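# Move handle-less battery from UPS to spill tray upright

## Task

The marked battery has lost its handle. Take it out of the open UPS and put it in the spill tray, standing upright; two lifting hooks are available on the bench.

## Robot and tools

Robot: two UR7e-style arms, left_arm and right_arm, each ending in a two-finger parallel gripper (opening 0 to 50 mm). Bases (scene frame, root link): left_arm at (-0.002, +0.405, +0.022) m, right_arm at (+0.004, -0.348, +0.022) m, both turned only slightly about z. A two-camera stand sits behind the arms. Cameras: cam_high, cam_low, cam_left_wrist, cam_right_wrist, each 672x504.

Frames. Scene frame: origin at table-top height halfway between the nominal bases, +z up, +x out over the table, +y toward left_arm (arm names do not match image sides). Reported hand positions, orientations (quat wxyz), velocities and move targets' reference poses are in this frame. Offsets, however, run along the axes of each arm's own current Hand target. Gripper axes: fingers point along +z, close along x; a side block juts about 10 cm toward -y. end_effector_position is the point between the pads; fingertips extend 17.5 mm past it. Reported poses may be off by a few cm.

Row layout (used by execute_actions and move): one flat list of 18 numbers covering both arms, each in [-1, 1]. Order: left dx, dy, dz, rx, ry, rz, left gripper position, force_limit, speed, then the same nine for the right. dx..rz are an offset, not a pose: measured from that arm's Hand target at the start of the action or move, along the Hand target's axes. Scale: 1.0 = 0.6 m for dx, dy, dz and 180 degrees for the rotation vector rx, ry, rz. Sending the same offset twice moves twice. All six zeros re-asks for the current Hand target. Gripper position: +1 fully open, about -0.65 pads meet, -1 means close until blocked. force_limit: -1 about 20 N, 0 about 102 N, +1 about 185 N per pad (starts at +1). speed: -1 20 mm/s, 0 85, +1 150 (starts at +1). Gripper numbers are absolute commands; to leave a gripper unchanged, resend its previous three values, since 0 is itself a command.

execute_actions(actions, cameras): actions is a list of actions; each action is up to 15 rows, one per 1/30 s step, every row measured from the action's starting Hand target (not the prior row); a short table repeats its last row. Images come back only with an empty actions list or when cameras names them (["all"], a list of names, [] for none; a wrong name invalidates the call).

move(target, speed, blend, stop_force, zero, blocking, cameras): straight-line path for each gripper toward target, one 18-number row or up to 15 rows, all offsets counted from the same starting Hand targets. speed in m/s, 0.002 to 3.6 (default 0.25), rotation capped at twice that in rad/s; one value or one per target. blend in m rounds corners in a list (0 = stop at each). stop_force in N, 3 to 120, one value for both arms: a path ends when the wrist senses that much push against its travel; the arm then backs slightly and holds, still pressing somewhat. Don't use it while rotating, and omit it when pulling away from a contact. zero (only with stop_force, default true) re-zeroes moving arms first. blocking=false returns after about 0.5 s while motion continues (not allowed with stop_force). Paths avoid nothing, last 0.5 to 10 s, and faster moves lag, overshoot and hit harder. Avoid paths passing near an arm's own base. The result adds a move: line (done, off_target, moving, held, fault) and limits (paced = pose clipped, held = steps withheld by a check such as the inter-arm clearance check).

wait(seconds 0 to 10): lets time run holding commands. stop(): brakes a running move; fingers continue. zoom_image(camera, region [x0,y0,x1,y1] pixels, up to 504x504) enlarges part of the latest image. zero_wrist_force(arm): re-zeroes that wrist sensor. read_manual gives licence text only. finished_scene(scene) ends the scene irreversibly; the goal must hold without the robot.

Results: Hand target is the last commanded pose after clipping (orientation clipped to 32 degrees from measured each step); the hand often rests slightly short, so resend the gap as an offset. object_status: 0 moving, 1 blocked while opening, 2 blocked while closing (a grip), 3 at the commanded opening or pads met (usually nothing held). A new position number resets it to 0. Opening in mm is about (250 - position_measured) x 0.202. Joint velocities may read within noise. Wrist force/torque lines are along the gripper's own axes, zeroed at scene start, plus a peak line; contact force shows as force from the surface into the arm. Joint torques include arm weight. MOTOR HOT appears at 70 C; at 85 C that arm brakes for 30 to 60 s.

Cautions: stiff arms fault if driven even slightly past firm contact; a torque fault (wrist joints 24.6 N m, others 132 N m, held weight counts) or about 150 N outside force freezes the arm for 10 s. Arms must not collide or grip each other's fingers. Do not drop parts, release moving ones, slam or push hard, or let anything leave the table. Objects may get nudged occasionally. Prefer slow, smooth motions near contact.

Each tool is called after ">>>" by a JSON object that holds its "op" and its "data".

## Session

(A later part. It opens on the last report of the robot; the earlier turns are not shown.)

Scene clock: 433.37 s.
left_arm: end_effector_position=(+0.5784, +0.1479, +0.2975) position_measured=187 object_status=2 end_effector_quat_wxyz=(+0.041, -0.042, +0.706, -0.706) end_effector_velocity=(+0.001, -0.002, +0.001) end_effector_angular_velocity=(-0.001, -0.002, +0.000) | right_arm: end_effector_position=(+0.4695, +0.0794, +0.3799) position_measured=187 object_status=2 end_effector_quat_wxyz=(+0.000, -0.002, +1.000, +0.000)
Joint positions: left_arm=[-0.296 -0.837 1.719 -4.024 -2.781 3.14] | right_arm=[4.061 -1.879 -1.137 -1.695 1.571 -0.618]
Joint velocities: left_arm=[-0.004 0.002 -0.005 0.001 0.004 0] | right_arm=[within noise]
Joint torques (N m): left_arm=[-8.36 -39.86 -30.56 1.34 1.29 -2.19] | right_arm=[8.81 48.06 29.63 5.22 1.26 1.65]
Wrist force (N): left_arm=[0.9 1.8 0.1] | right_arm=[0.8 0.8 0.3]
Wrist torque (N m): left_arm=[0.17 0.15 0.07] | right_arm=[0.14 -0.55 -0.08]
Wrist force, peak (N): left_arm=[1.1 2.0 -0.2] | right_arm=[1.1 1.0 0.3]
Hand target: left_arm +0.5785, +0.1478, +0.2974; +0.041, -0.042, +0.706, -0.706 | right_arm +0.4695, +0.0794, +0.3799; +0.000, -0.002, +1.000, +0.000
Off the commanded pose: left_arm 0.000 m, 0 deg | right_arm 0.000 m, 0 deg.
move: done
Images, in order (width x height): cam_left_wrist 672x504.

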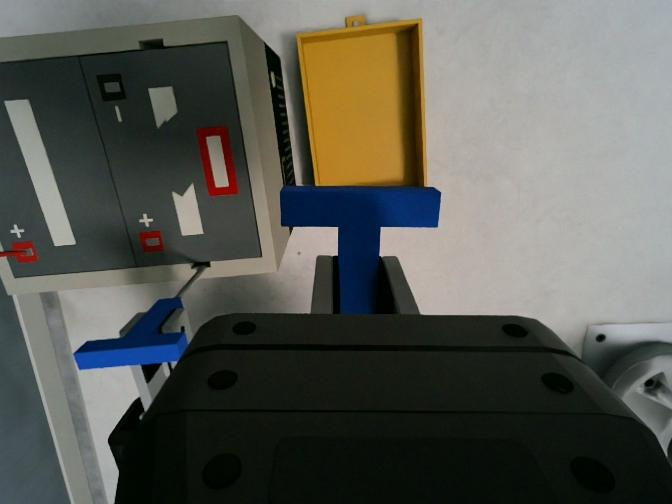

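>>> {"op": "move", "data": {"target": [0,0.07,-0.0007,0,0,0,-1,0,0,0,0,0,0,0,0,-1,0,0], "speed": 0.02, "stop_force": 4, "cameras": ["cam_left_wrist"]}}

>>> {"op": "zoom_image", "data": {"camera": "cam_left_wrist", "region": [160, 235, 240, 295]}}

Scene clock: 446.37 s.
left_arm: end_effector_position=(+0.5784, +0.1482, +0.2572) position_measured=187 object_status=2 end_effector_quat_wxyz=(+0.041, -0.042, +0.706, -0.706) | right_arm: end_effector_position=(+0.4695, +0.0794, +0.3799) position_measured=187 object_status=2 end_effector_quat_wxyz=(+0.000, -0.002, +1.000, +0.000)
Joint positions: left_arm=[-0.296 -0.761 1.717 -4.098 -2.781 3.14] | right_arm=[4.061 -1.879 -1.137 -1.695 1.571 -0.618]
Joint torques (N m): left_arm=[8.3 -57.47 -1.34 -3.34 1 1.77] | right_arm=[8.89 47.87 28.71 5.21 1.15 1.65]
Wrist force (N): left_arm=[-0.3 -0.2 2.9] | right_arm=[0.8 1.0 0.4]
Wrist torque (N m): left_arm=[0.20 0.13 0.15] | right_arm=[0.17 -0.55 -0.07]
Wrist force, peak (N): left_arm=[1.6 -31.9 5.1] | right_arm=[1.1 1.0 0.4]
Hand target: left_arm +0.5784, +0.1482, +0.2572; +0.041, -0.042, +0.706, -0.706 (not the last commanded pose) | right_arm +0.4695, +0.0794, +0.3799; +0.000, -0.002, +1.000, +0.000
Off the commanded pose: left_arm 0.002 m, 0 deg | right_arm 0.000 m, 0 deg.
move: contact (left_arm)
Images, in order (width x height): cam_left_wrist 672x504.

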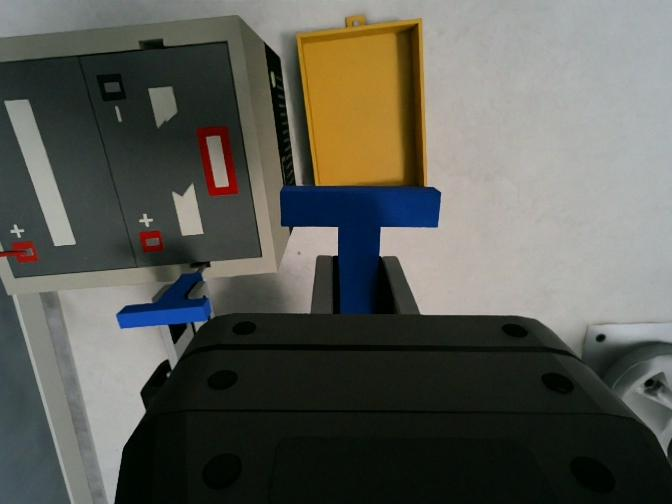

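Scaled by 6.300 from the camera's 672x504 image, which has a finer 960x720 frame.

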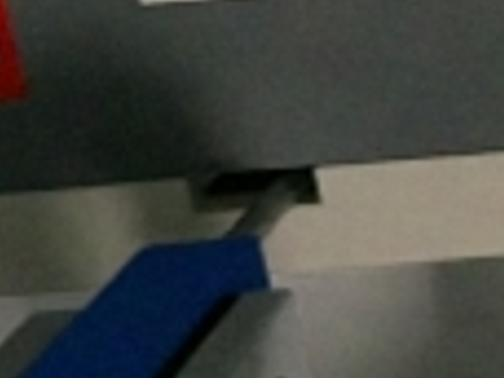

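>>> {"op": "move", "data": {"target": [[0,0,0,0,0,0,1,0,-0.5,0.033,-0.467,0,0,0,-0.5,-1,0,0],[0,0,-0.15,0,0,0,1,0,-0.5,-0.204,-0.332,0.067,0.041,0.6876,0.6876,-1,0,0]], "speed": [0.35,0.25], "cameras": ["all"]}}

>>> {"op": "zoom_image", "data": {"camera": "cam_high", "region": [320, 190, 460, 300]}}

Scene clock: 527.13 s.
left_arm: end_effector_position=(+0.5685, +0.2324, +0.2572) position_measured=3 object_status=3 end_effector_quat_wxyz=(+0.041, -0.042, +0.706, -0.706) | right_arm: end_effector_position=(+0.5876, -0.1223, +0.3409) position_measured=187 object_status=2 end_effector_quat_wxyz=(+0.691, -0.722, -0.013, +0.042)
Joint positions: left_arm=[-0.143 -0.765 1.728 -4.104 -2.934 3.14] | right_arm=[3.274 -2.22 -1.655 0.303 3.042 -3.526]
Joint torques (N m): left_arm=[-8.15 -41.59 -24.19 1.78 1.37 2.52] | right_arm=[10.02 53.83 12.38 1.19 3.21 0.63]
Wrist force (N): left_arm=[0.6 1.0 0.0] | right_arm=[-1.0 2.8 -1.7]
Wrist torque (N m): left_arm=[0.13 0.20 0.09] | right_arm=[0.63 0.06 0.34]
Wrist force, peak (N): left_arm=[-0.1 0.3 3.1] | right_arm=[-1.0 3.0 -1.8]
Hand target: left_arm +0.5685, +0.2324, +0.2572; +0.041, -0.042, +0.706, -0.706 (not the last commanded pose) | right_arm +0.5876, -0.1223, +0.3410; +0.691, -0.721, -0.012, +0.042 (not the last commanded pose)
Off the commanded pose: left_arm 0.005 m, 0 deg | right_arm 0.006 m, 4 deg.
move: held (left_arm; a check stopped the path), off_target (right_arm; braked when a check withheld steps of left_arm); path passed 1 of 2 targets; limits=held
pose unreachable (left arm): on one or more control steps of this call, first in action 0 (counted from 0), this arm could not follow its commanded pose, so it was not sent that pose on those steps. It may still have moved: this result reports where it is.
cause: moving toward the commanded pose would bring two parts of the arm too close to each other (its gripper and another part of the arm, with joints 4 (wrist 1) to 6 (wrist 3) between them, 2 mm apart when it was first held).

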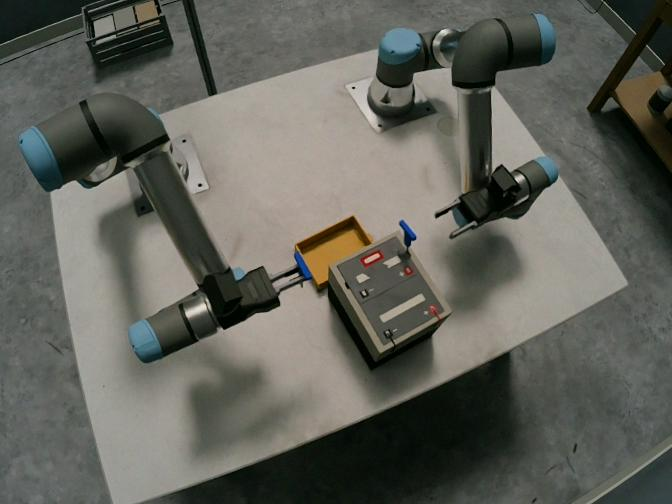

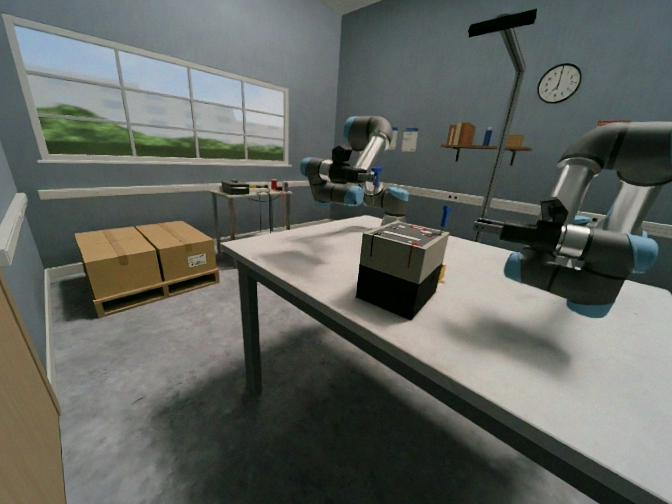

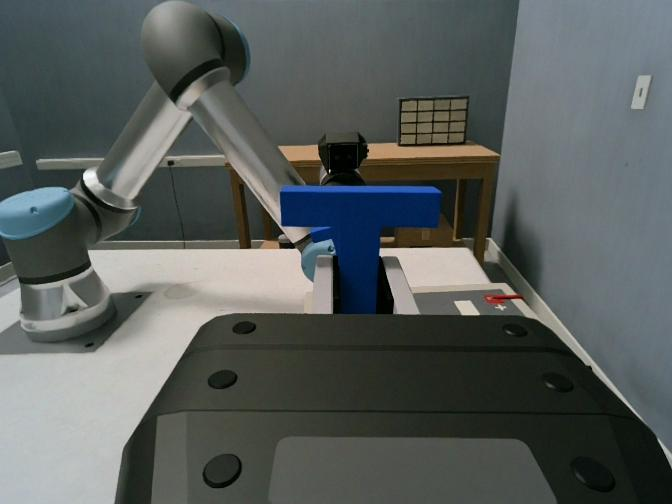

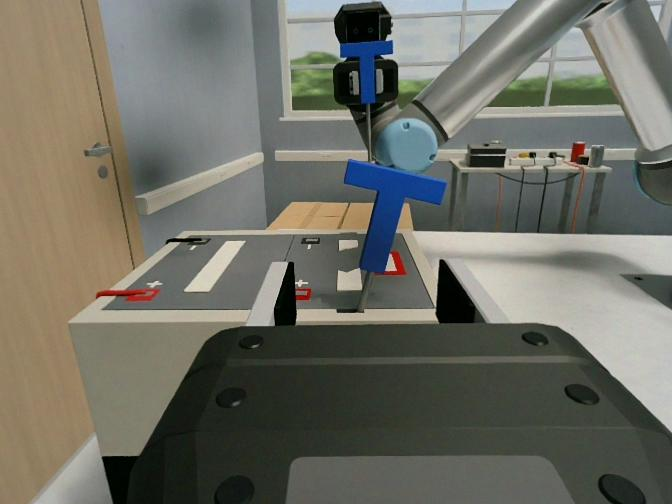

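Scaled by 3.600 from the camera's 672x504 image, which has a finer 960x720 frame.

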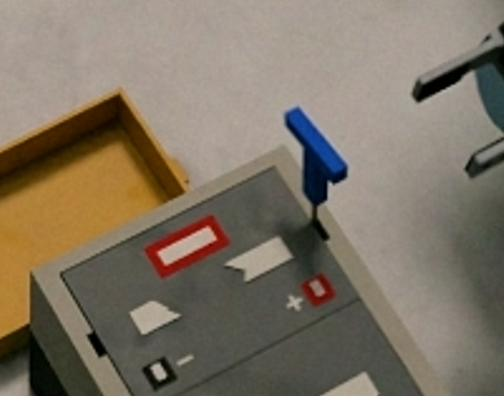

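>>> {"op": "move", "data": {"target": [[0.149,-0.083,-0.017,-0.038,-0.25,-0.038,1,0,-0.5,0.0126,0.005,0.085,0.006,-0.006,-0.007,-1,0,0],[0.169,-0.063,0.141,-0.0764,-0.4957,-0.0763,1,0,-0.5,0.0252,0.0105,0.1695,0.0128,-0.0123,-0.0142,-1,0,0]], "speed": 0.2, "blend": 0.03, "cameras": ["all"]}}

Scene clock: 581.53 s.
left_arm: end_effector_position=(+0.4777, +0.1365, +0.2953) position_measured=3 object_status=3 end_effector_quat_wxyz=(-0.441, +0.603, -0.536, +0.393) | right_arm: end_effector_position=(+0.5945, -0.0201, +0.3299) position_measured=187 object_status=2 end_effector_quat_wxyz=(+0.706, -0.706, -0.041, +0.041)
Joint positions: left_arm=[-1.315 -1.565 2.389 -2.935 -0.361 2.142] | right_arm=[3.434 -2.378 -1.45 0.69 2.929 -3.139]
Joint torques (N m): left_arm=[8.39 -12.31 -6.82 -0.81 3.13 -0.57] | right_arm=[-10.33 58.27 11.91 -1.93 2.09 -1.45]
Wrist force (N): left_arm=[0.7 0.8 0.0] | right_arm=[-1.2 2.8 -1.5]
Wrist torque (N m): left_arm=[0.12 0.07 0.05] | right_arm=[0.62 0.12 0.27]
Wrist force, peak (N): left_arm=[1.7 1.0 -0.1] | right_arm=[-1.2 3.0 -1.7]
Hand target: left_arm +0.4777, +0.1366, +0.2952; -0.441, +0.603, -0.536, +0.393 | right_arm +0.5945, -0.0201, +0.3300; +0.706, -0.706, -0.041, +0.041
Off the commanded pose: left_arm 0.000 m, 0 deg | right_arm 0.000 m, 0 deg.
move: done

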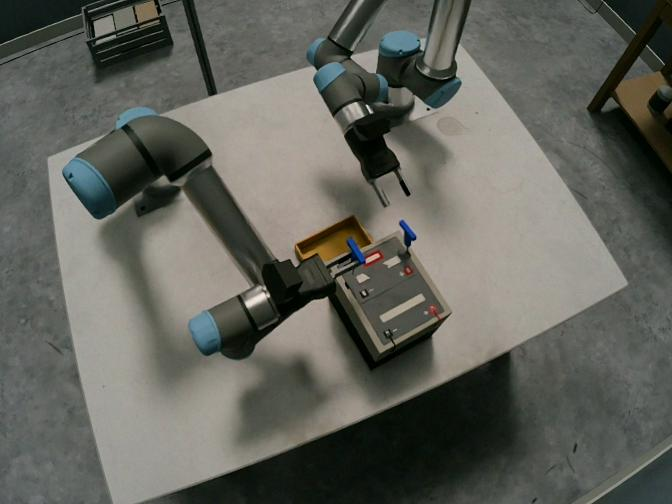

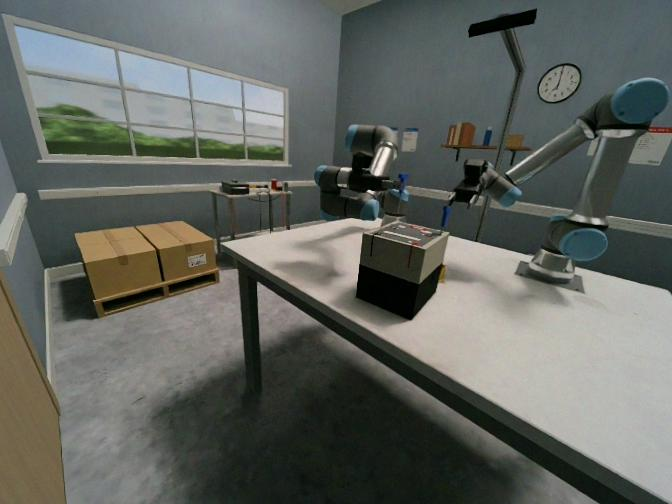

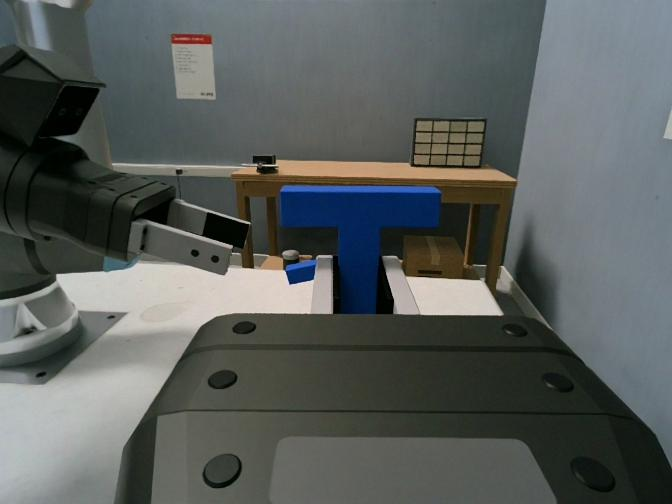

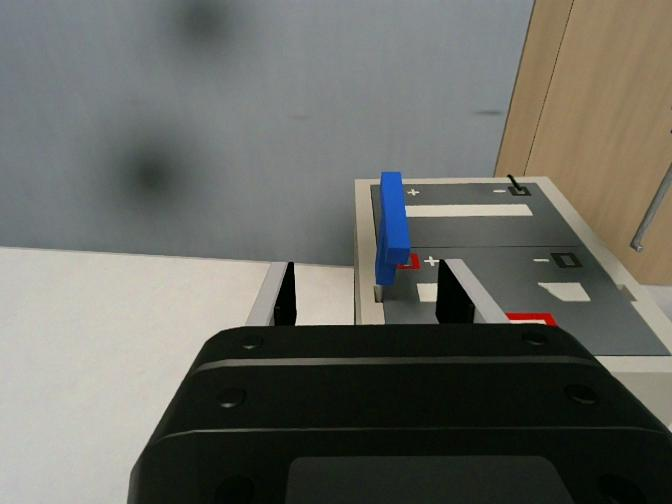

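>>> {"op": "move", "data": {"target": [[0.0227,0.005,0.02,0,0,0,1,0,-0.5,0,0,0,0,0,0,-1,0,0],[0.0227,0.005,0.1497,0,0,0,1,0,-0.5,0,0,0,0,0,0,-1,0,0]], "speed": 0.12, "stop_force": 5, "cameras": ["cam_left_wrist","cam_right_wrist"]}}

>>> {"op": "zoom_image", "data": {"camera": "cam_right_wrist", "region": [260, 130, 500, 330]}}

Scene clock: 609.20 s.
left_arm: end_effector_position=(+0.5634, +0.1329, +0.2652) position_measured=3 object_status=3 end_effector_quat_wxyz=(-0.441, +0.603, -0.536, +0.393) | right_arm: end_effector_position=(+0.5945, -0.0201, +0.3300) position_measured=187 object_status=2 end_effector_quat_wxyz=(+0.706, -0.706, -0.041, +0.041)
Joint positions: left_arm=[-1.114 -1.256 2.221 -3.412 -0.493 2.51] | right_arm=[3.434 -2.378 -1.45 0.69 2.929 -3.139]
Joint torques (N m): left_arm=[9.04 -23.78 -9.08 -5.84 0.06 2.32] | right_arm=[-10.43 59.25 12.18 -1.77 2.08 -1.68]
Wrist force (N): left_arm=[0.3 1.0 0.2] | right_arm=[-1.3 2.7 -1.6]
Wrist torque (N m): left_arm=[0.13 0.14 0.18] | right_arm=[0.61 0.12 0.28]
Wrist force, peak (N): left_arm=[2.2 1.8 0.3] | right_arm=[-1.5 3.0 -1.7]
Hand target: left_arm +0.5634, +0.1329, +0.2652; -0.441, +0.603, -0.536, +0.393 | right_arm +0.5945, -0.0201, +0.3300; +0.706, -0.706, -0.041, +0.041
Off the commanded pose: left_arm 0.000 m, 0 deg | right_arm 0.000 m, 0 deg.
move: done
Images, in order (width x height): cam_left_wrist 672x504, cam_right_wrist 672x504.

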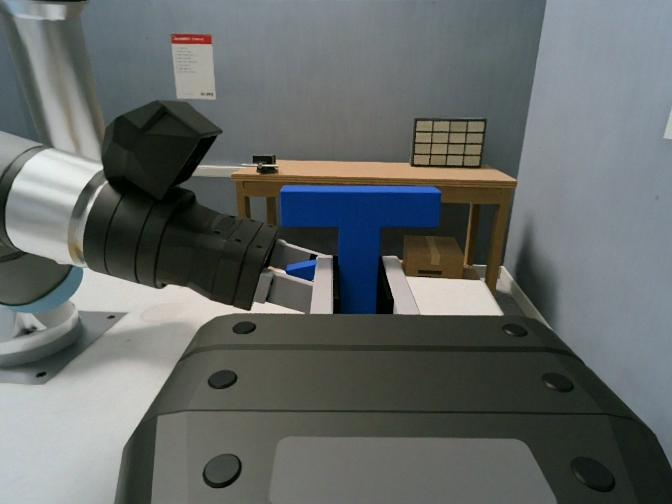

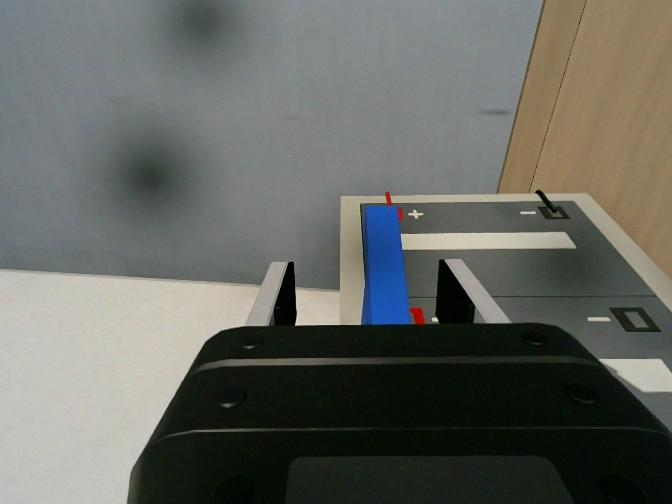

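Scaled by 2.100 from the camera's 672x504 image, which has a finer 960x720 frame.

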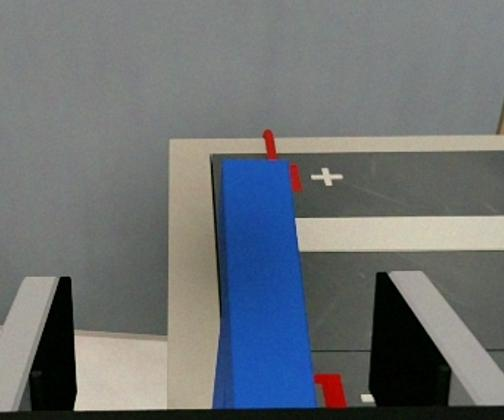

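>>> {"op": "move", "data": {"target": [[0.005,0,0,0,0,0,1,-0.3,-0.8,0,0,0,0,0,0,-1,0,0],[0.005,0,0,0,0,0,-1,-0.3,-0.8,0,0,0,0,0,0,-1,0,0]], "speed": 0.05, "cameras": ["cam_left_wrist","cam_right_wrist"]}}

>>> {"op": "zoom_image", "data": {"camera": "cam_right_wrist", "region": [260, 130, 500, 330]}}

>>> {"op": "wait", "data": {"seconds": 0, "cameras": ["cam_low"]}}

>>> {"op": "zoom_image", "data": {"camera": "cam_low", "region": [340, 130, 500, 260]}}

Scene clock: 623.27 s.
left_arm: end_effector_position=(+0.5638, +0.1300, +0.2652) position_measured=203 object_status=2 end_effector_quat_wxyz=(-0.441, +0.603, -0.536, +0.392) | right_arm: end_effector_position=(+0.5945, -0.0201, +0.3300) position_measured=187 object_status=2 end_effector_quat_wxyz=(+0.706, -0.706, -0.041, +0.041)
Joint positions: left_arm=[-1.117 -1.253 2.215 -3.406 -0.491 2.506] | right_arm=[3.434 -2.378 -1.45 0.69 2.929 -3.139]
Joint torques (N m): left_arm=[1.14 -39.93 -10.43 -5.79 0.39 1.66] | right_arm=[-9.38 58.47 11.85 -1.45 2.12 -1.67]
Wrist force (N): left_arm=[-9.5 3.0 -1.1] | right_arm=[-1.3 2.8 -1.5]
Wrist torque (N m): left_arm=[0.16 -0.25 0.72] | right_arm=[0.62 0.12 0.27]
Wrist force, peak (N): left_arm=[-9.8 2.7 -0.9] | right_arm=[-1.6 3.1 -1.5]
Hand target: left_arm +0.5638, +0.1299, +0.2652; -0.441, +0.603, -0.536, +0.393 | right_arm +0.5945, -0.0201, +0.3300; +0.706, -0.706, -0.041, +0.041
Off the commanded pose: left_arm 0.000 m, 0 deg | right_arm 0.000 m, 0 deg.
move: done
Images, in order (width x height): cam_left_wrist 672x504, cam_right_wrist 672x504.

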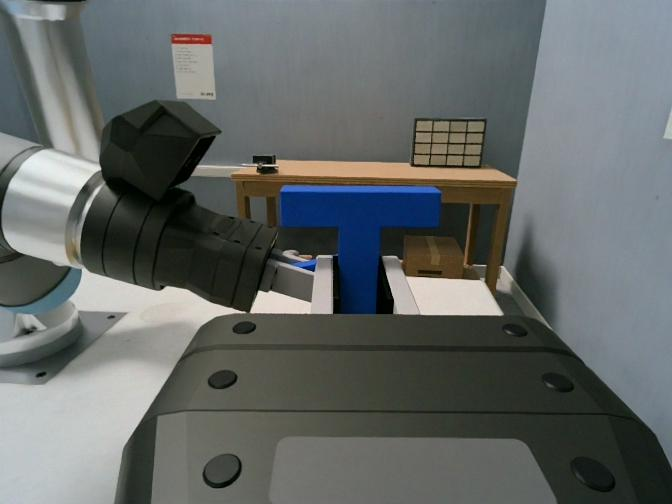

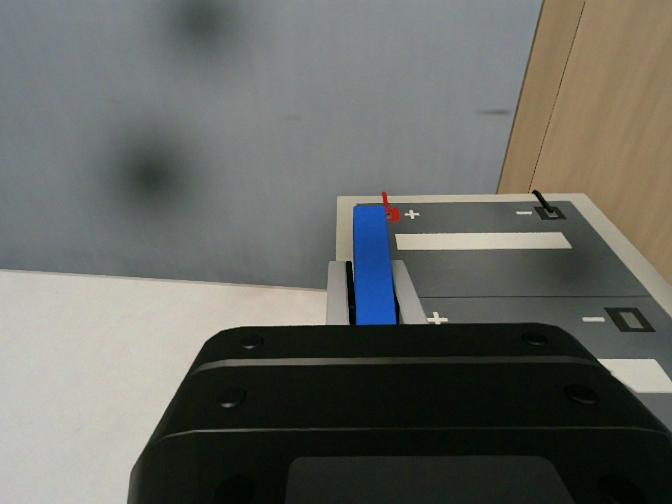

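Scaled by 2.100 from the camera's 672x504 image, which has a finer 960x720 frame.

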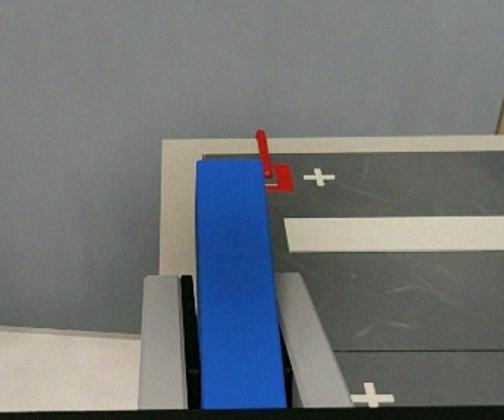

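Scene clock: 623.27 s.
left_arm: end_effector_position=(+0.5638, +0.1300, +0.2652) position_measured=203 object_status=2 end_effector_quat_wxyz=(-0.441, +0.603, -0.536, +0.392) | right_arm: end_effector_position=(+0.5945, -0.0201, +0.3300) position_measured=187 object_status=2 end_effector_quat_wxyz=(+0.706, -0.706, -0.041, +0.041)
Joint positions: left_arm=[-1.117 -1.253 2.215 -3.406 -0.491 2.506] | right_arm=[3.434 -2.378 -1.45 0.69 2.929 -3.139]
Joint torques (N m): left_arm=[1.14 -39.93 -10.43 -5.79 0.39 1.66] | right_arm=[-9.38 58.47 11.85 -1.45 2.12 -1.67]
Wrist force (N): left_arm=[-9.5 3.0 -1.1] | right_arm=[-1.3 2.8 -1.5]
Wrist torque (N m): left_arm=[0.16 -0.25 0.72] | right_arm=[0.62 0.12 0.27]
Wrist force, peak (N): left_arm=[-9.5 3.0 -1.1] | right_arm=[-1.3 2.8 -1.5]
Hand target: left_arm +0.5638, +0.1299, +0.2652; -0.441, +0.603, -0.536, +0.393 | right_arm +0.5945, -0.0201, +0.3300; +0.706, -0.706, -0.041, +0.041
Tool commands: left_gripper/position=-1.0 left_gripper/force_limit=-0.3 left_gripper/speed=-0.8 right_gripper/position=-1.0 right_gripper/force_limit=+0.0 right_gripper/speed=+0.0
Off the commanded pose: left_arm 0.000 m, 0 deg | right_arm 0.000 m, 0 deg.
Images, in order (width x height): cam_low 672x504.

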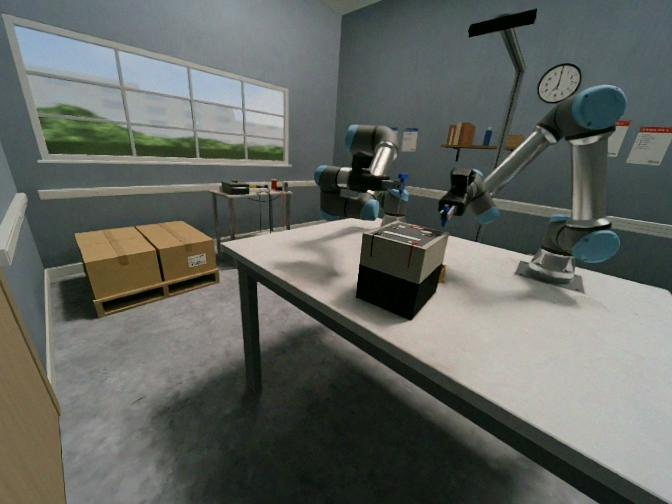

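Scaled by 3.150 from the camera's 672x504 image, which has a finer 960x720 frame.

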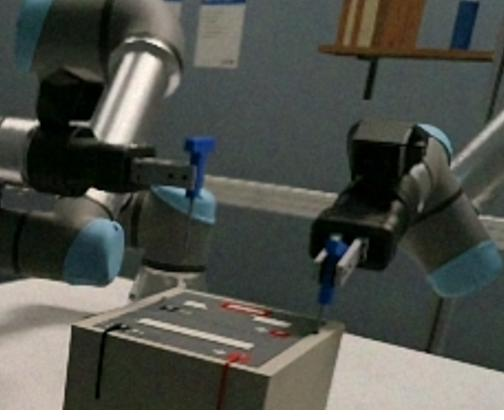

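>>> {"op": "move", "data": {"target": [-0.0018,-0.0118,0.0248,-0.0694,0,0,-1,-0.3,-0.8,0,0,0,0,0,0,-1,0,0], "speed": 0.03, "cameras": ["cam_right_wrist","cam_low"]}}

>>> {"op": "zoom_image", "data": {"camera": "cam_low", "region": [340, 130, 500, 260]}}

Scene clock: 641.90 s.
left_arm: end_effector_position=(+0.5799, +0.1329, +0.2676) position_measured=203 object_status=2 end_effector_quat_wxyz=(-0.373, +0.647, -0.576, +0.332) end_effector_velocity=(+0.000, +0.000, +0.000) end_effector_angular_velocity=(-0.001, -0.004, +0.002) | right_arm: end_effector_position=(+0.5945, -0.0201, +0.3300) position_measured=187 object_status=2 end_effector_quat_wxyz=(+0.706, -0.706, -0.041, +0.041)
Joint positions: left_arm=[-1.034 -1.379 2.125 -2.982 -0.691 2.365] | right_arm=[3.434 -2.378 -1.45 0.69 2.929 -3.139]
Joint velocities: left_arm=[-0.001 0.001 0.001 -0.005 0.004 -0.001] | right_arm=[within noise]
Joint torques (N m): left_arm=[-7.7 -18.61 -8.88 -5.98 1.72 0.15] | right_arm=[-10.44 58.69 12.4 -1.08 2.04 -1.53]
Wrist force (N): left_arm=[0.2 -5.4 -0.5] | right_arm=[-1.1 2.9 -1.6]
Wrist torque (N m): left_arm=[0.00 0.06 0.15] | right_arm=[0.63 0.10 0.27]
Wrist force, peak (N): left_arm=[0.0 -22.2 -2.0] | right_arm=[-1.2 3.2 -1.7]
Hand target: left_arm +0.5799, +0.1329, +0.2674; -0.373, +0.647, -0.576, +0.332 | right_arm +0.5945, -0.0201, +0.3300; +0.706, -0.706, -0.041, +0.041
Off the commanded pose: left_arm 0.000 m, 0 deg | right_arm 0.000 m, 0 deg.
move: done
Images, in order (width x height): cam_low 672x504, cam_right_wrist 672x504.

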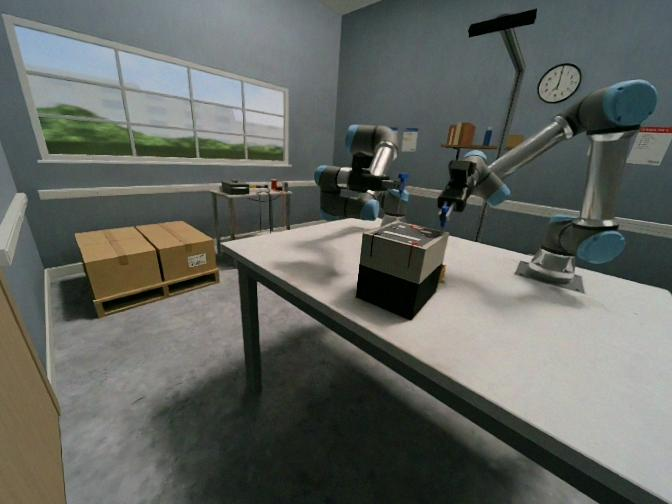

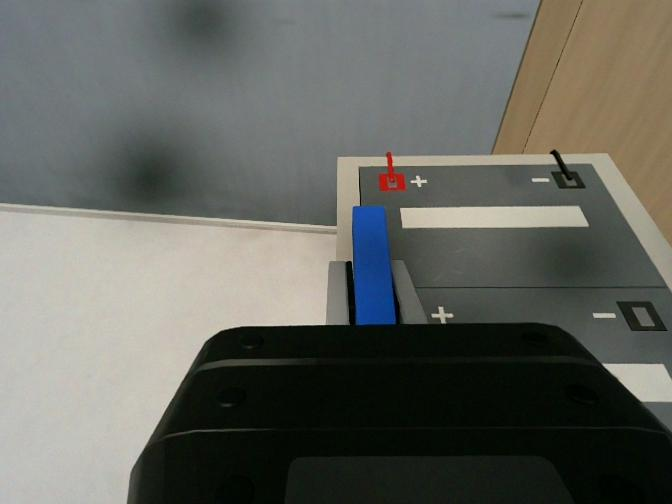

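Scaled by 3.150 from the camera's 672x504 image, which has a finer 960x720 frame.

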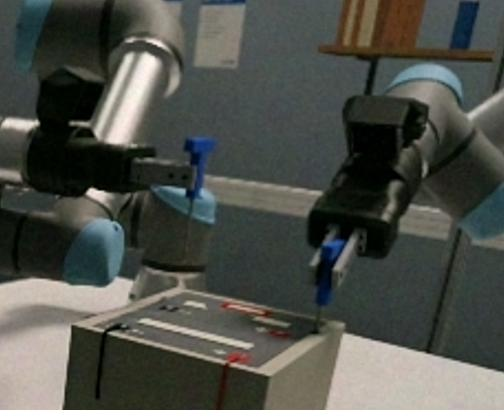

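>>> {"op": "move", "data": {"target": [[0,-0.0014,-0.0008,0,0,0,-1,-0.3,-0.8,0,0,0,0,0,0,-1,0,0],[0,-0.0014,-0.0008,0,0.1443,0.0833,-1,-0.3,-0.8,0,0,0,0,0,0,-1,0,0]], "speed": 0.1, "cameras": ["cam_right_wrist"]}}

Scene clock: 658.63 s.
left_arm: end_effector_position=(+0.5799, +0.1330, +0.2683) position_measured=203 object_status=2 end_effector_quat_wxyz=(+0.274, -0.476, +0.724, -0.417) | right_arm: end_effector_position=(+0.5945, -0.0201, +0.3300) position_measured=187 object_status=2 end_effector_quat_wxyz=(+0.706, -0.706, -0.041, +0.041)
Joint positions: left_arm=[-0.83 -1.384 2.213 -3.414 -1.252 2.948] | right_arm=[3.434 -2.378 -1.45 0.69 2.929 -3.139]
Joint torques (N m): left_arm=[-6.28 -29.28 -33.79 -1.41 -0.92 -2.01] | right_arm=[-9.73 58.87 13.46 -0.65 2.02 -1.42]
Wrist force (N): left_arm=[-0.8 1.1 -0.2] | right_arm=[-1.1 2.9 -1.7]
Wrist torque (N m): left_arm=[0.04 -0.02 0.22] | right_arm=[0.63 0.10 0.27]
Wrist force, peak (N): left_arm=[-0.3 -9.8 -2.9] | right_arm=[-1.2 3.1 -1.7]
Hand target: left_arm +0.5799, +0.1329, +0.2684; +0.274, -0.476, +0.724, -0.417 | right_arm +0.5945, -0.0201, +0.3300; +0.706, -0.706, -0.041, +0.041
Off the commanded pose: left_arm 0.000 m, 0 deg | right_arm 0.000 m, 0 deg.
move: done
Images, in order (width x height): cam_right_wrist 672x504.

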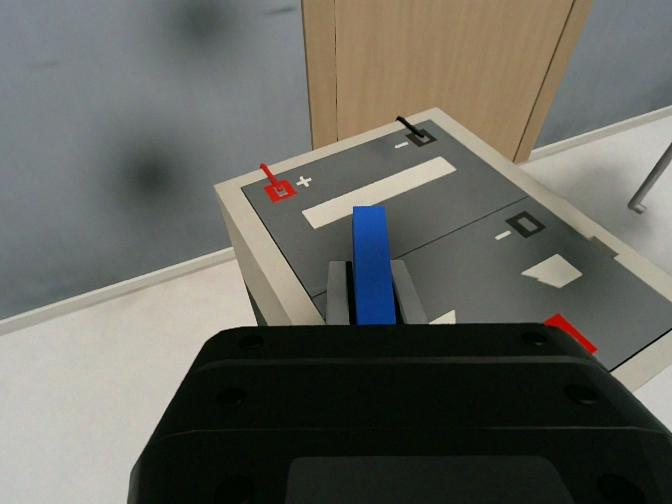

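>>> {"op": "move", "data": {"target": [0,0,0,0,0.1443,0.0833,-1,-0.3,-0.8,0,0,0,0,0,0,-1,0,0], "speed": 0.1, "cameras": []}}

>>> {"op": "move", "data": {"target": [0,0,0,0,0.1443,0.0833,-1,-0.3,-0.8,0,0,0,0,0,0,-1,0,0], "speed": 0.1, "cameras": ["all"]}}

Scene clock: 668.00 s.
left_arm: end_effector_position=(+0.5800, +0.1329, +0.2684) position_measured=203 object_status=2 end_effector_quat_wxyz=(+0.157, -0.273, +0.822, -0.474) | right_arm: end_effector_position=(+0.5945, -0.0201, +0.3300) position_measured=187 object_status=2 end_effector_quat_wxyz=(+0.706, -0.706, -0.041, +0.041)
Joint positions: left_arm=[-0.551 -1.307 2.107 -3.374 -1.942 3.367] | right_arm=[3.434 -2.378 -1.45 0.69 2.929 -3.139]
Joint torques (N m): left_arm=[-13.94 -42.61 -7.63 -7.2 -3.82 -2.82] | right_arm=[-8.9 58.18 12.37 -0.22 2.1 -1.24]
Wrist force (N): left_arm=[-7.7 6.0 -7.4] | right_arm=[-1.2 2.8 -1.5]
Wrist torque (N m): left_arm=[-0.49 -0.32 0.78] | right_arm=[0.62 0.12 0.27]
Wrist force, peak (N): left_arm=[-9.0 6.1 -6.4] | right_arm=[-1.3 3.1 -1.7]
Hand target: left_arm +0.5799, +0.1329, +0.2684; +0.157, -0.273, +0.822, -0.474 | right_arm +0.5945, -0.0201, +0.3300; +0.706, -0.706, -0.041, +0.041
Off the commanded pose: left_arm 0.000 m, 0 deg | right_arm 0.000 m, 0 deg.
move: done
No camera images: "cameras" was empty.

Scene clock: 671.07 s.
left_arm: end_effector_position=(+0.5800, +0.1329, +0.2684) position_measured=203 object_status=2 end_effector_quat_wxyz=(+0.029, -0.051, +0.865, -0.499) | right_arm: end_effector_position=(+0.5945, -0.0201, +0.3300) position_measured=187 object_status=2 end_effector_quat_wxyz=(+0.706, -0.706, -0.041, +0.041)
Joint positions: left_arm=[-0.381 -1.2 1.867 -2.879 -2.468 3.948] | right_arm=[3.434 -2.378 -1.45 0.69 2.929 -3.139]
Joint torques (N m): left_arm=[-15.51 -50.13 -12.37 -5.25 -3.55 -0.47] | right_arm=[-7.91 59.42 13.69 -0.08 2.1 -1.27]
Wrist force (N): left_arm=[-2.3 9.0 -9.2] | right_arm=[-1.2 2.8 -1.5]
Wrist torque (N m): left_arm=[-0.67 -0.02 0.34] | right_arm=[0.62 0.11 0.27]
Wrist force, peak (N): left_arm=[-7.2 9.3 -11.3] | right_arm=[-1.3 3.1 -1.6]
Hand target: left_arm +0.5799, +0.1329, +0.2684; +0.028, -0.051, +0.865, -0.499 | right_arm +0.5945, -0.0201, +0.3300; +0.706, -0.706, -0.041, +0.041
Off the commanded pose: left_arm 0.000 m, 0 deg | right_arm 0.000 m, 0 deg.
move: done

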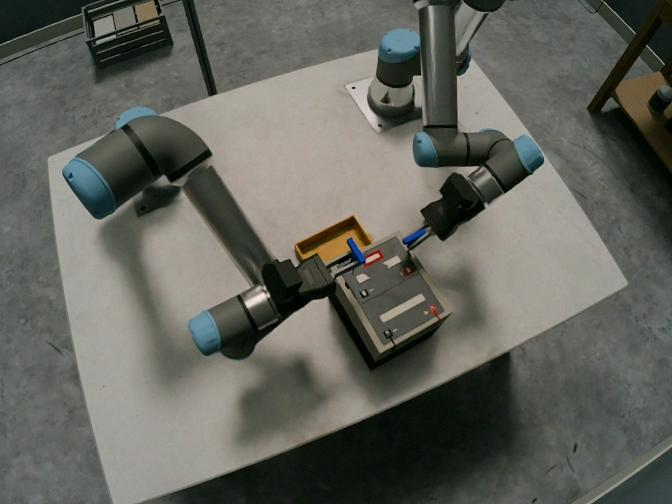

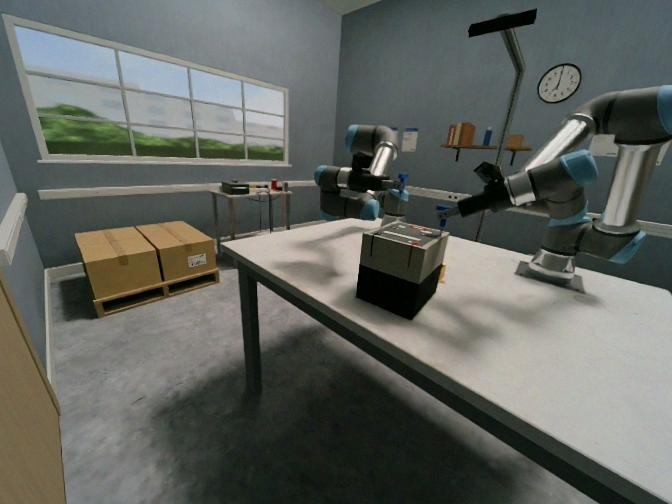

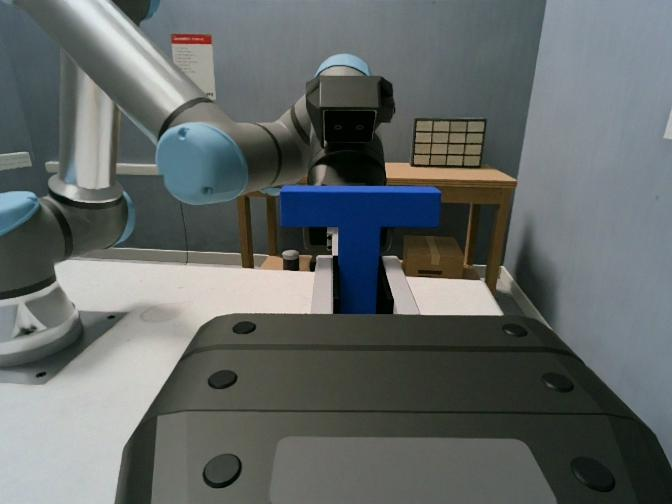

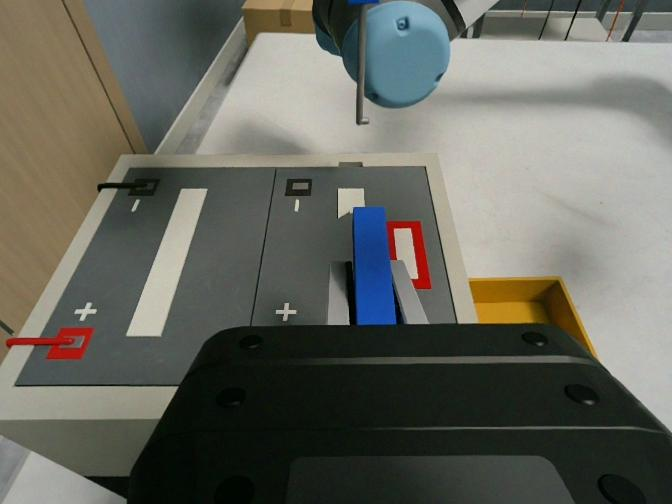

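>>> {"op": "move", "data": {"target": [[0,0,0,0,0,0,-1,-0.3,-0.8,0.0147,0.05,0,0,0,0,-1,0,0],[0,0,0,0,0,0,-1,-0.3,-0.8,0.0147,0.09,0,0,0,0,-1,0,0]], "speed": [0.1,0.015], "stop_force": 4, "cameras": ["cam_right_wrist"]}}

>>> {"op": "zoom_image", "data": {"camera": "cam_right_wrist", "region": [310, 120, 400, 190]}}

Scene clock: 687.30 s.
left_arm: end_effector_position=(+0.5799, +0.1329, +0.2684) position_measured=203 object_status=2 end_effector_quat_wxyz=(+0.028, -0.051, +0.865, -0.499) | right_arm: end_effector_position=(+0.6032, -0.0191, +0.2909) position_measured=187 object_status=2 end_effector_quat_wxyz=(+0.706, -0.706, -0.041, +0.041)
Joint positions: left_arm=[-0.382 -1.2 1.867 -2.879 -2.468 3.948] | right_arm=[3.431 -2.455 -1.422 0.739 2.932 -3.139]
Joint torques (N m): left_arm=[-16.58 -49.02 -11.37 -6.68 -3.08 -2.63] | right_arm=[2.11 60.11 13.01 -1.79 -0.74 0]
Wrist force (N): left_arm=[-3.1 9.2 -9.4] | right_arm=[-1.0 2.2 -1.7]
Wrist torque (N m): left_arm=[-0.67 -0.12 0.42] | right_arm=[0.63 0.12 0.25]
Wrist force, peak (N): left_arm=[-3.0 9.8 -9.5] | right_arm=[-1.9 -22.9 -1.9]
Hand target: left_arm +0.5799, +0.1329, +0.2684; +0.028, -0.051, +0.865, -0.499 | right_arm +0.6032, -0.0191, +0.2909; +0.706, -0.706, -0.041, +0.041 (not the last commanded pose)
Off the commanded pose: left_arm 0.000 m, 0 deg | right_arm 0.015 m, 0 deg.
move: contact (right_arm); path passed 1 of 2 targets
Images, in order (width x height): cam_right_wrist 672x504.

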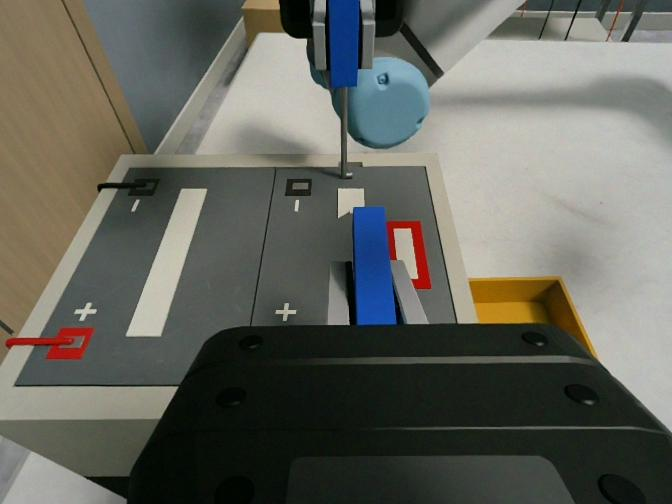

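Scaled by 5.600 from the camera's 672x504 image, which has a finer 960x720 frame.

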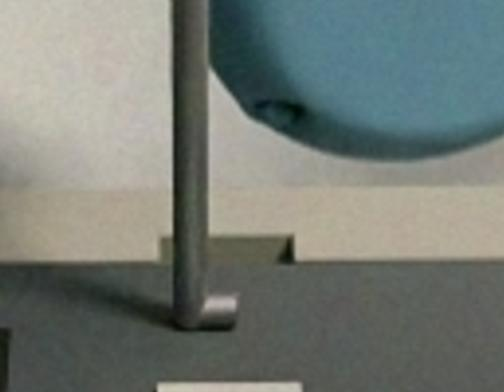

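>>> {"op": "move", "data": {"target": [[0,0.0007,-0.0011,0,0,0,-1,-0.3,-0.8,0,-0.005,0,0,0,0,-1,0,0],[0,0.0007,-0.0011,0,0,0,-1,-0.3,-0.8,-0.0042,-0.005,-0.0185,0,0,0,-1,0,0]], "speed": 0.05, "cameras": ["cam_right_wrist"]}}

>>> {"op": "zoom_image", "data": {"camera": "cam_right_wrist", "region": [310, 120, 400, 190]}}

Scene clock: 705.07 s.
left_arm: end_effector_position=(+0.5798, +0.1337, +0.2684) position_measured=203 object_status=2 end_effector_quat_wxyz=(+0.028, -0.051, +0.865, -0.499) | right_arm: end_effector_position=(+0.6020, -0.0306, +0.2940) position_measured=187 object_status=2 end_effector_quat_wxyz=(+0.706, -0.706, -0.041, +0.041) end_effector_velocity=(+0.000, +0.003, +0.001) end_effector_angular_velocity=(+0.001, -0.003, -0.001)
Joint positions: left_arm=[-0.38 -1.2 1.868 -2.878 -2.469 3.95] | right_arm=[3.414 -2.446 -1.432 0.739 2.949 -3.139]
Joint velocities: left_arm=[within noise] | right_arm=[0.005 0 0.003 0 -0.007 0]
Joint torques (N m): left_arm=[5.22 -47.69 -13.9 -2.08 -2.09 1.48] | right_arm=[9.19 44.86 24.01 0.32 -2.05 1.81]
Wrist force (N): left_arm=[-0.9 6.5 -3.9] | right_arm=[-1.5 2.8 -1.1]
Wrist torque (N m): left_arm=[-0.22 -0.01 0.13] | right_arm=[0.62 0.15 0.27]
Wrist force, peak (N): left_arm=[-3.2 9.4 -9.7] | right_arm=[-1.5 3.0 -2.7]
Hand target: left_arm +0.5798, +0.1337, +0.2683; +0.028, -0.051, +0.865, -0.499 | right_arm +0.6020, -0.0304, +0.2939; +0.706, -0.706, -0.041, +0.041
Off the commanded pose: left_arm 0.000 m, 0 deg | right_arm 0.000 m, 0 deg.
move: done
Images, in order (width x height): cam_right_wrist 672x504.

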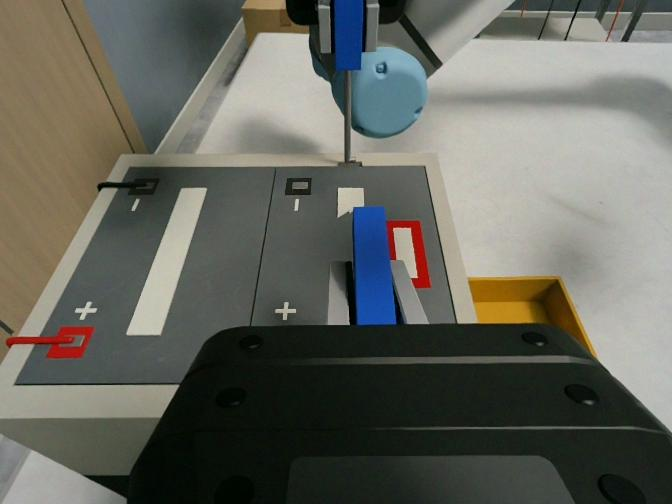

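Scaled by 5.600 from the camera's 672x504 image, which has a finer 960x720 frame.

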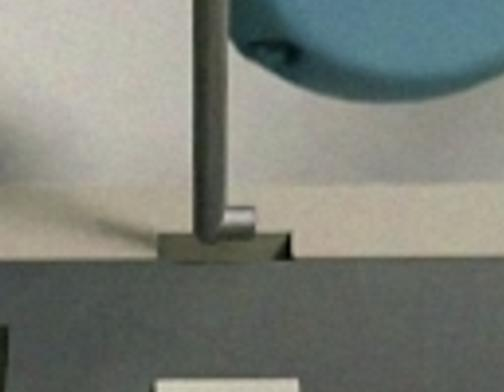

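>>> {"op": "move", "data": {"target": [0,0,0,0,0,0,-1,-0.3,-0.8,0,0.068,-0.0004,0,0,0,-1,0,0], "speed": 0.015, "stop_force": 4, "cameras": ["cam_right_wrist"]}}

>>> {"op": "zoom_image", "data": {"camera": "cam_right_wrist", "region": [310, 120, 400, 190]}}

Scene clock: 714.80 s.
left_arm: end_effector_position=(+0.5798, +0.1337, +0.2684) position_measured=203 object_status=2 end_effector_quat_wxyz=(+0.028, -0.051, +0.865, -0.499) | right_arm: end_effector_position=(+0.6021, -0.0304, +0.2908) position_measured=187 object_status=2 end_effector_quat_wxyz=(+0.706, -0.706, -0.041, +0.041)
Joint positions: left_arm=[-0.38 -1.2 1.868 -2.878 -2.468 3.95] | right_arm=[3.414 -2.451 -1.432 0.744 2.948 -3.139]
Joint torques (N m): left_arm=[4.99 -36.21 -28.5 -6.43 -1.66 -2.51] | right_arm=[8.78 57.5 15.8 -1.87 -1.41 1.42]
Wrist force (N): left_arm=[-0.9 6.7 -3.8] | right_arm=[-1.1 -2.0 -1.6]
Wrist torque (N m): left_arm=[-0.16 -0.01 0.12] | right_arm=[0.59 0.13 0.25]
Wrist force, peak (N): left_arm=[-0.9 6.7 -3.8] | right_arm=[-2.7 -28.0 -2.2]
Hand target: left_arm +0.5798, +0.1337, +0.2683; +0.028, -0.051, +0.865, -0.499 | right_arm +0.6021, -0.0304, +0.2908; +0.706, -0.706, -0.041, +0.041 (not the last commanded pose)
Off the commanded pose: left_arm 0.000 m, 0 deg | right_arm 0.038 m, 0 deg.
move: contact (right_arm)
Images, in order (width x height): cam_right_wrist 672x504.

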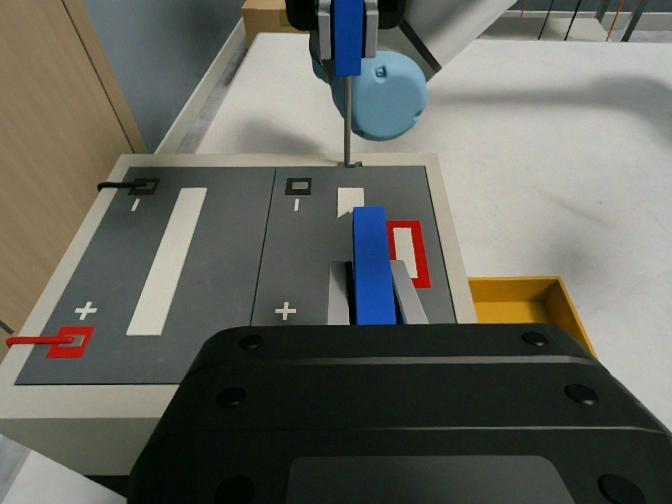

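Scaled by 5.600 from the camera's 672x504 image, which has a finer 960x720 frame.

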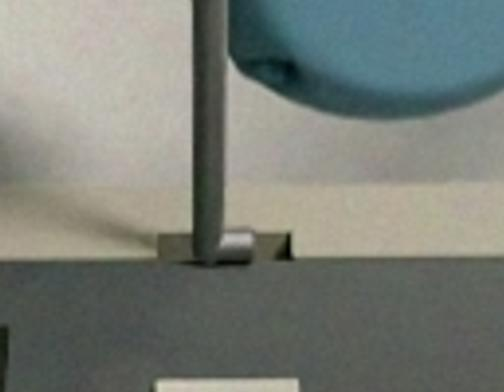

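>>> {"op": "move", "data": {"target": [[0,0,0,0,0,0,-1,-0.3,-0.8,0,-0.0025,0,0,0,0,-1,0,0],[0,0,0,0,0,0,-1,-0.3,-0.8,0,-0.0025,-0.0015,0,0,0,-1,0,0]], "speed": 0.05}}

>>> {"op": "move", "data": {"target": [0,0,0,0,0,0,-1,-0.3,-0.8,0,0.068,0,0,0,0,-1,0,0], "speed": 0.015, "stop_force": 4, "cameras": ["cam_right_wrist"]}}

>>> {"op": "zoom_image", "data": {"camera": "cam_right_wrist", "region": [310, 120, 400, 190]}}

Scene clock: 722.33 s.
left_arm: end_effector_position=(+0.5798, +0.1337, +0.2683) position_measured=203 object_status=2 end_effector_quat_wxyz=(+0.028, -0.051, +0.865, -0.499) | right_arm: end_effector_position=(+0.6021, -0.0313, +0.2924) position_measured=187 object_status=2 end_effector_quat_wxyz=(+0.706, -0.706, -0.041, +0.041)
Joint positions: left_arm=[-0.38 -1.2 1.868 -2.878 -2.468 3.95] | right_arm=[3.413 -2.448 -1.431 0.741 2.95 -3.139]
Joint torques (N m): left_arm=[4.4 -34.24 -30.11 -6.5 -1.67 -2.4] | right_arm=[-6.51 52.97 25.07 -1.41 1.64 -0.07]
Wrist force (N): left_arm=[-0.9 6.4 -3.4] | right_arm=[-1.3 3.0 -1.6]
Wrist torque (N m): left_arm=[-0.23 -0.01 0.13] | right_arm=[0.65 0.12 0.27]
Wrist force, peak (N): left_arm=[-1.2 6.7 -3.8] | right_arm=[-1.4 2.8 -2.0]
Hand target: left_arm +0.5798, +0.1337, +0.2683; +0.028, -0.051, +0.865, -0.499 | right_arm +0.6022, -0.0313, +0.2923; +0.706, -0.706, -0.041, +0.041
Off the commanded pose: left_arm 0.000 m, 0 deg | right_arm 0.000 m, 0 deg.
move: done

Scene clock: 723.53 s.
left_arm: end_effector_position=(+0.5798, +0.1337, +0.2683) position_measured=203 object_status=2 end_effector_quat_wxyz=(+0.028, -0.051, +0.865, -0.499) | right_arm: end_effector_position=(+0.6022, -0.0313, +0.2909) position_measured=187 object_status=2 end_effector_quat_wxyz=(+0.706, -0.706, -0.041, +0.041)
Joint positions: left_arm=[-0.38 -1.2 1.868 -2.878 -2.468 3.95] | right_arm=[3.413 -2.451 -1.431 0.744 2.95 -3.139]
Joint torques (N m): left_arm=[4.91 -34.53 -29.65 -6.48 -1.63 -2.31] | right_arm=[-6.7 58.22 11.56 -0.23 -0.03 1.41]
Wrist force (N): left_arm=[-0.9 6.3 -3.7] | right_arm=[-0.9 -0.4 -1.6]
Wrist torque (N m): left_arm=[-0.23 -0.01 0.13] | right_arm=[0.59 0.12 0.26]
Wrist force, peak (N): left_arm=[-1.0 6.6 -3.7] | right_arm=[-2.0 -25.8 -2.2]
Hand target: left_arm +0.5798, +0.1337, +0.2683; +0.028, -0.051, +0.865, -0.499 | right_arm +0.6022, -0.0313, +0.2909; +0.706, -0.706, -0.041, +0.041 (not the last commanded pose)
Off the commanded pose: left_arm 0.000 m, 0 deg | right_arm 0.039 m, 0 deg.
move: contact (right_arm)
Images, in order (width x height): cam_right_wrist 672x504.

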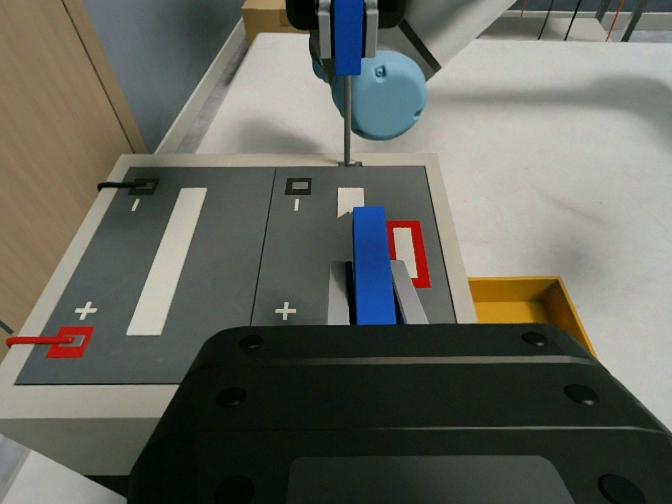

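Scaled by 5.600 from the camera's 672x504 image, which has a finer 960x720 frame.

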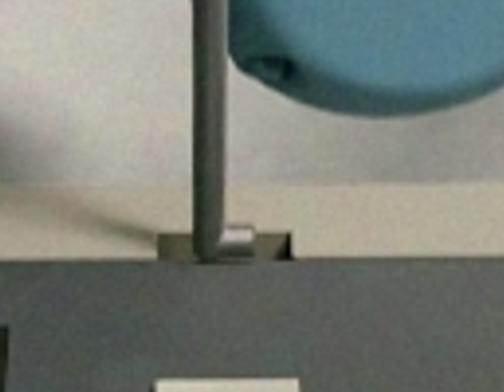

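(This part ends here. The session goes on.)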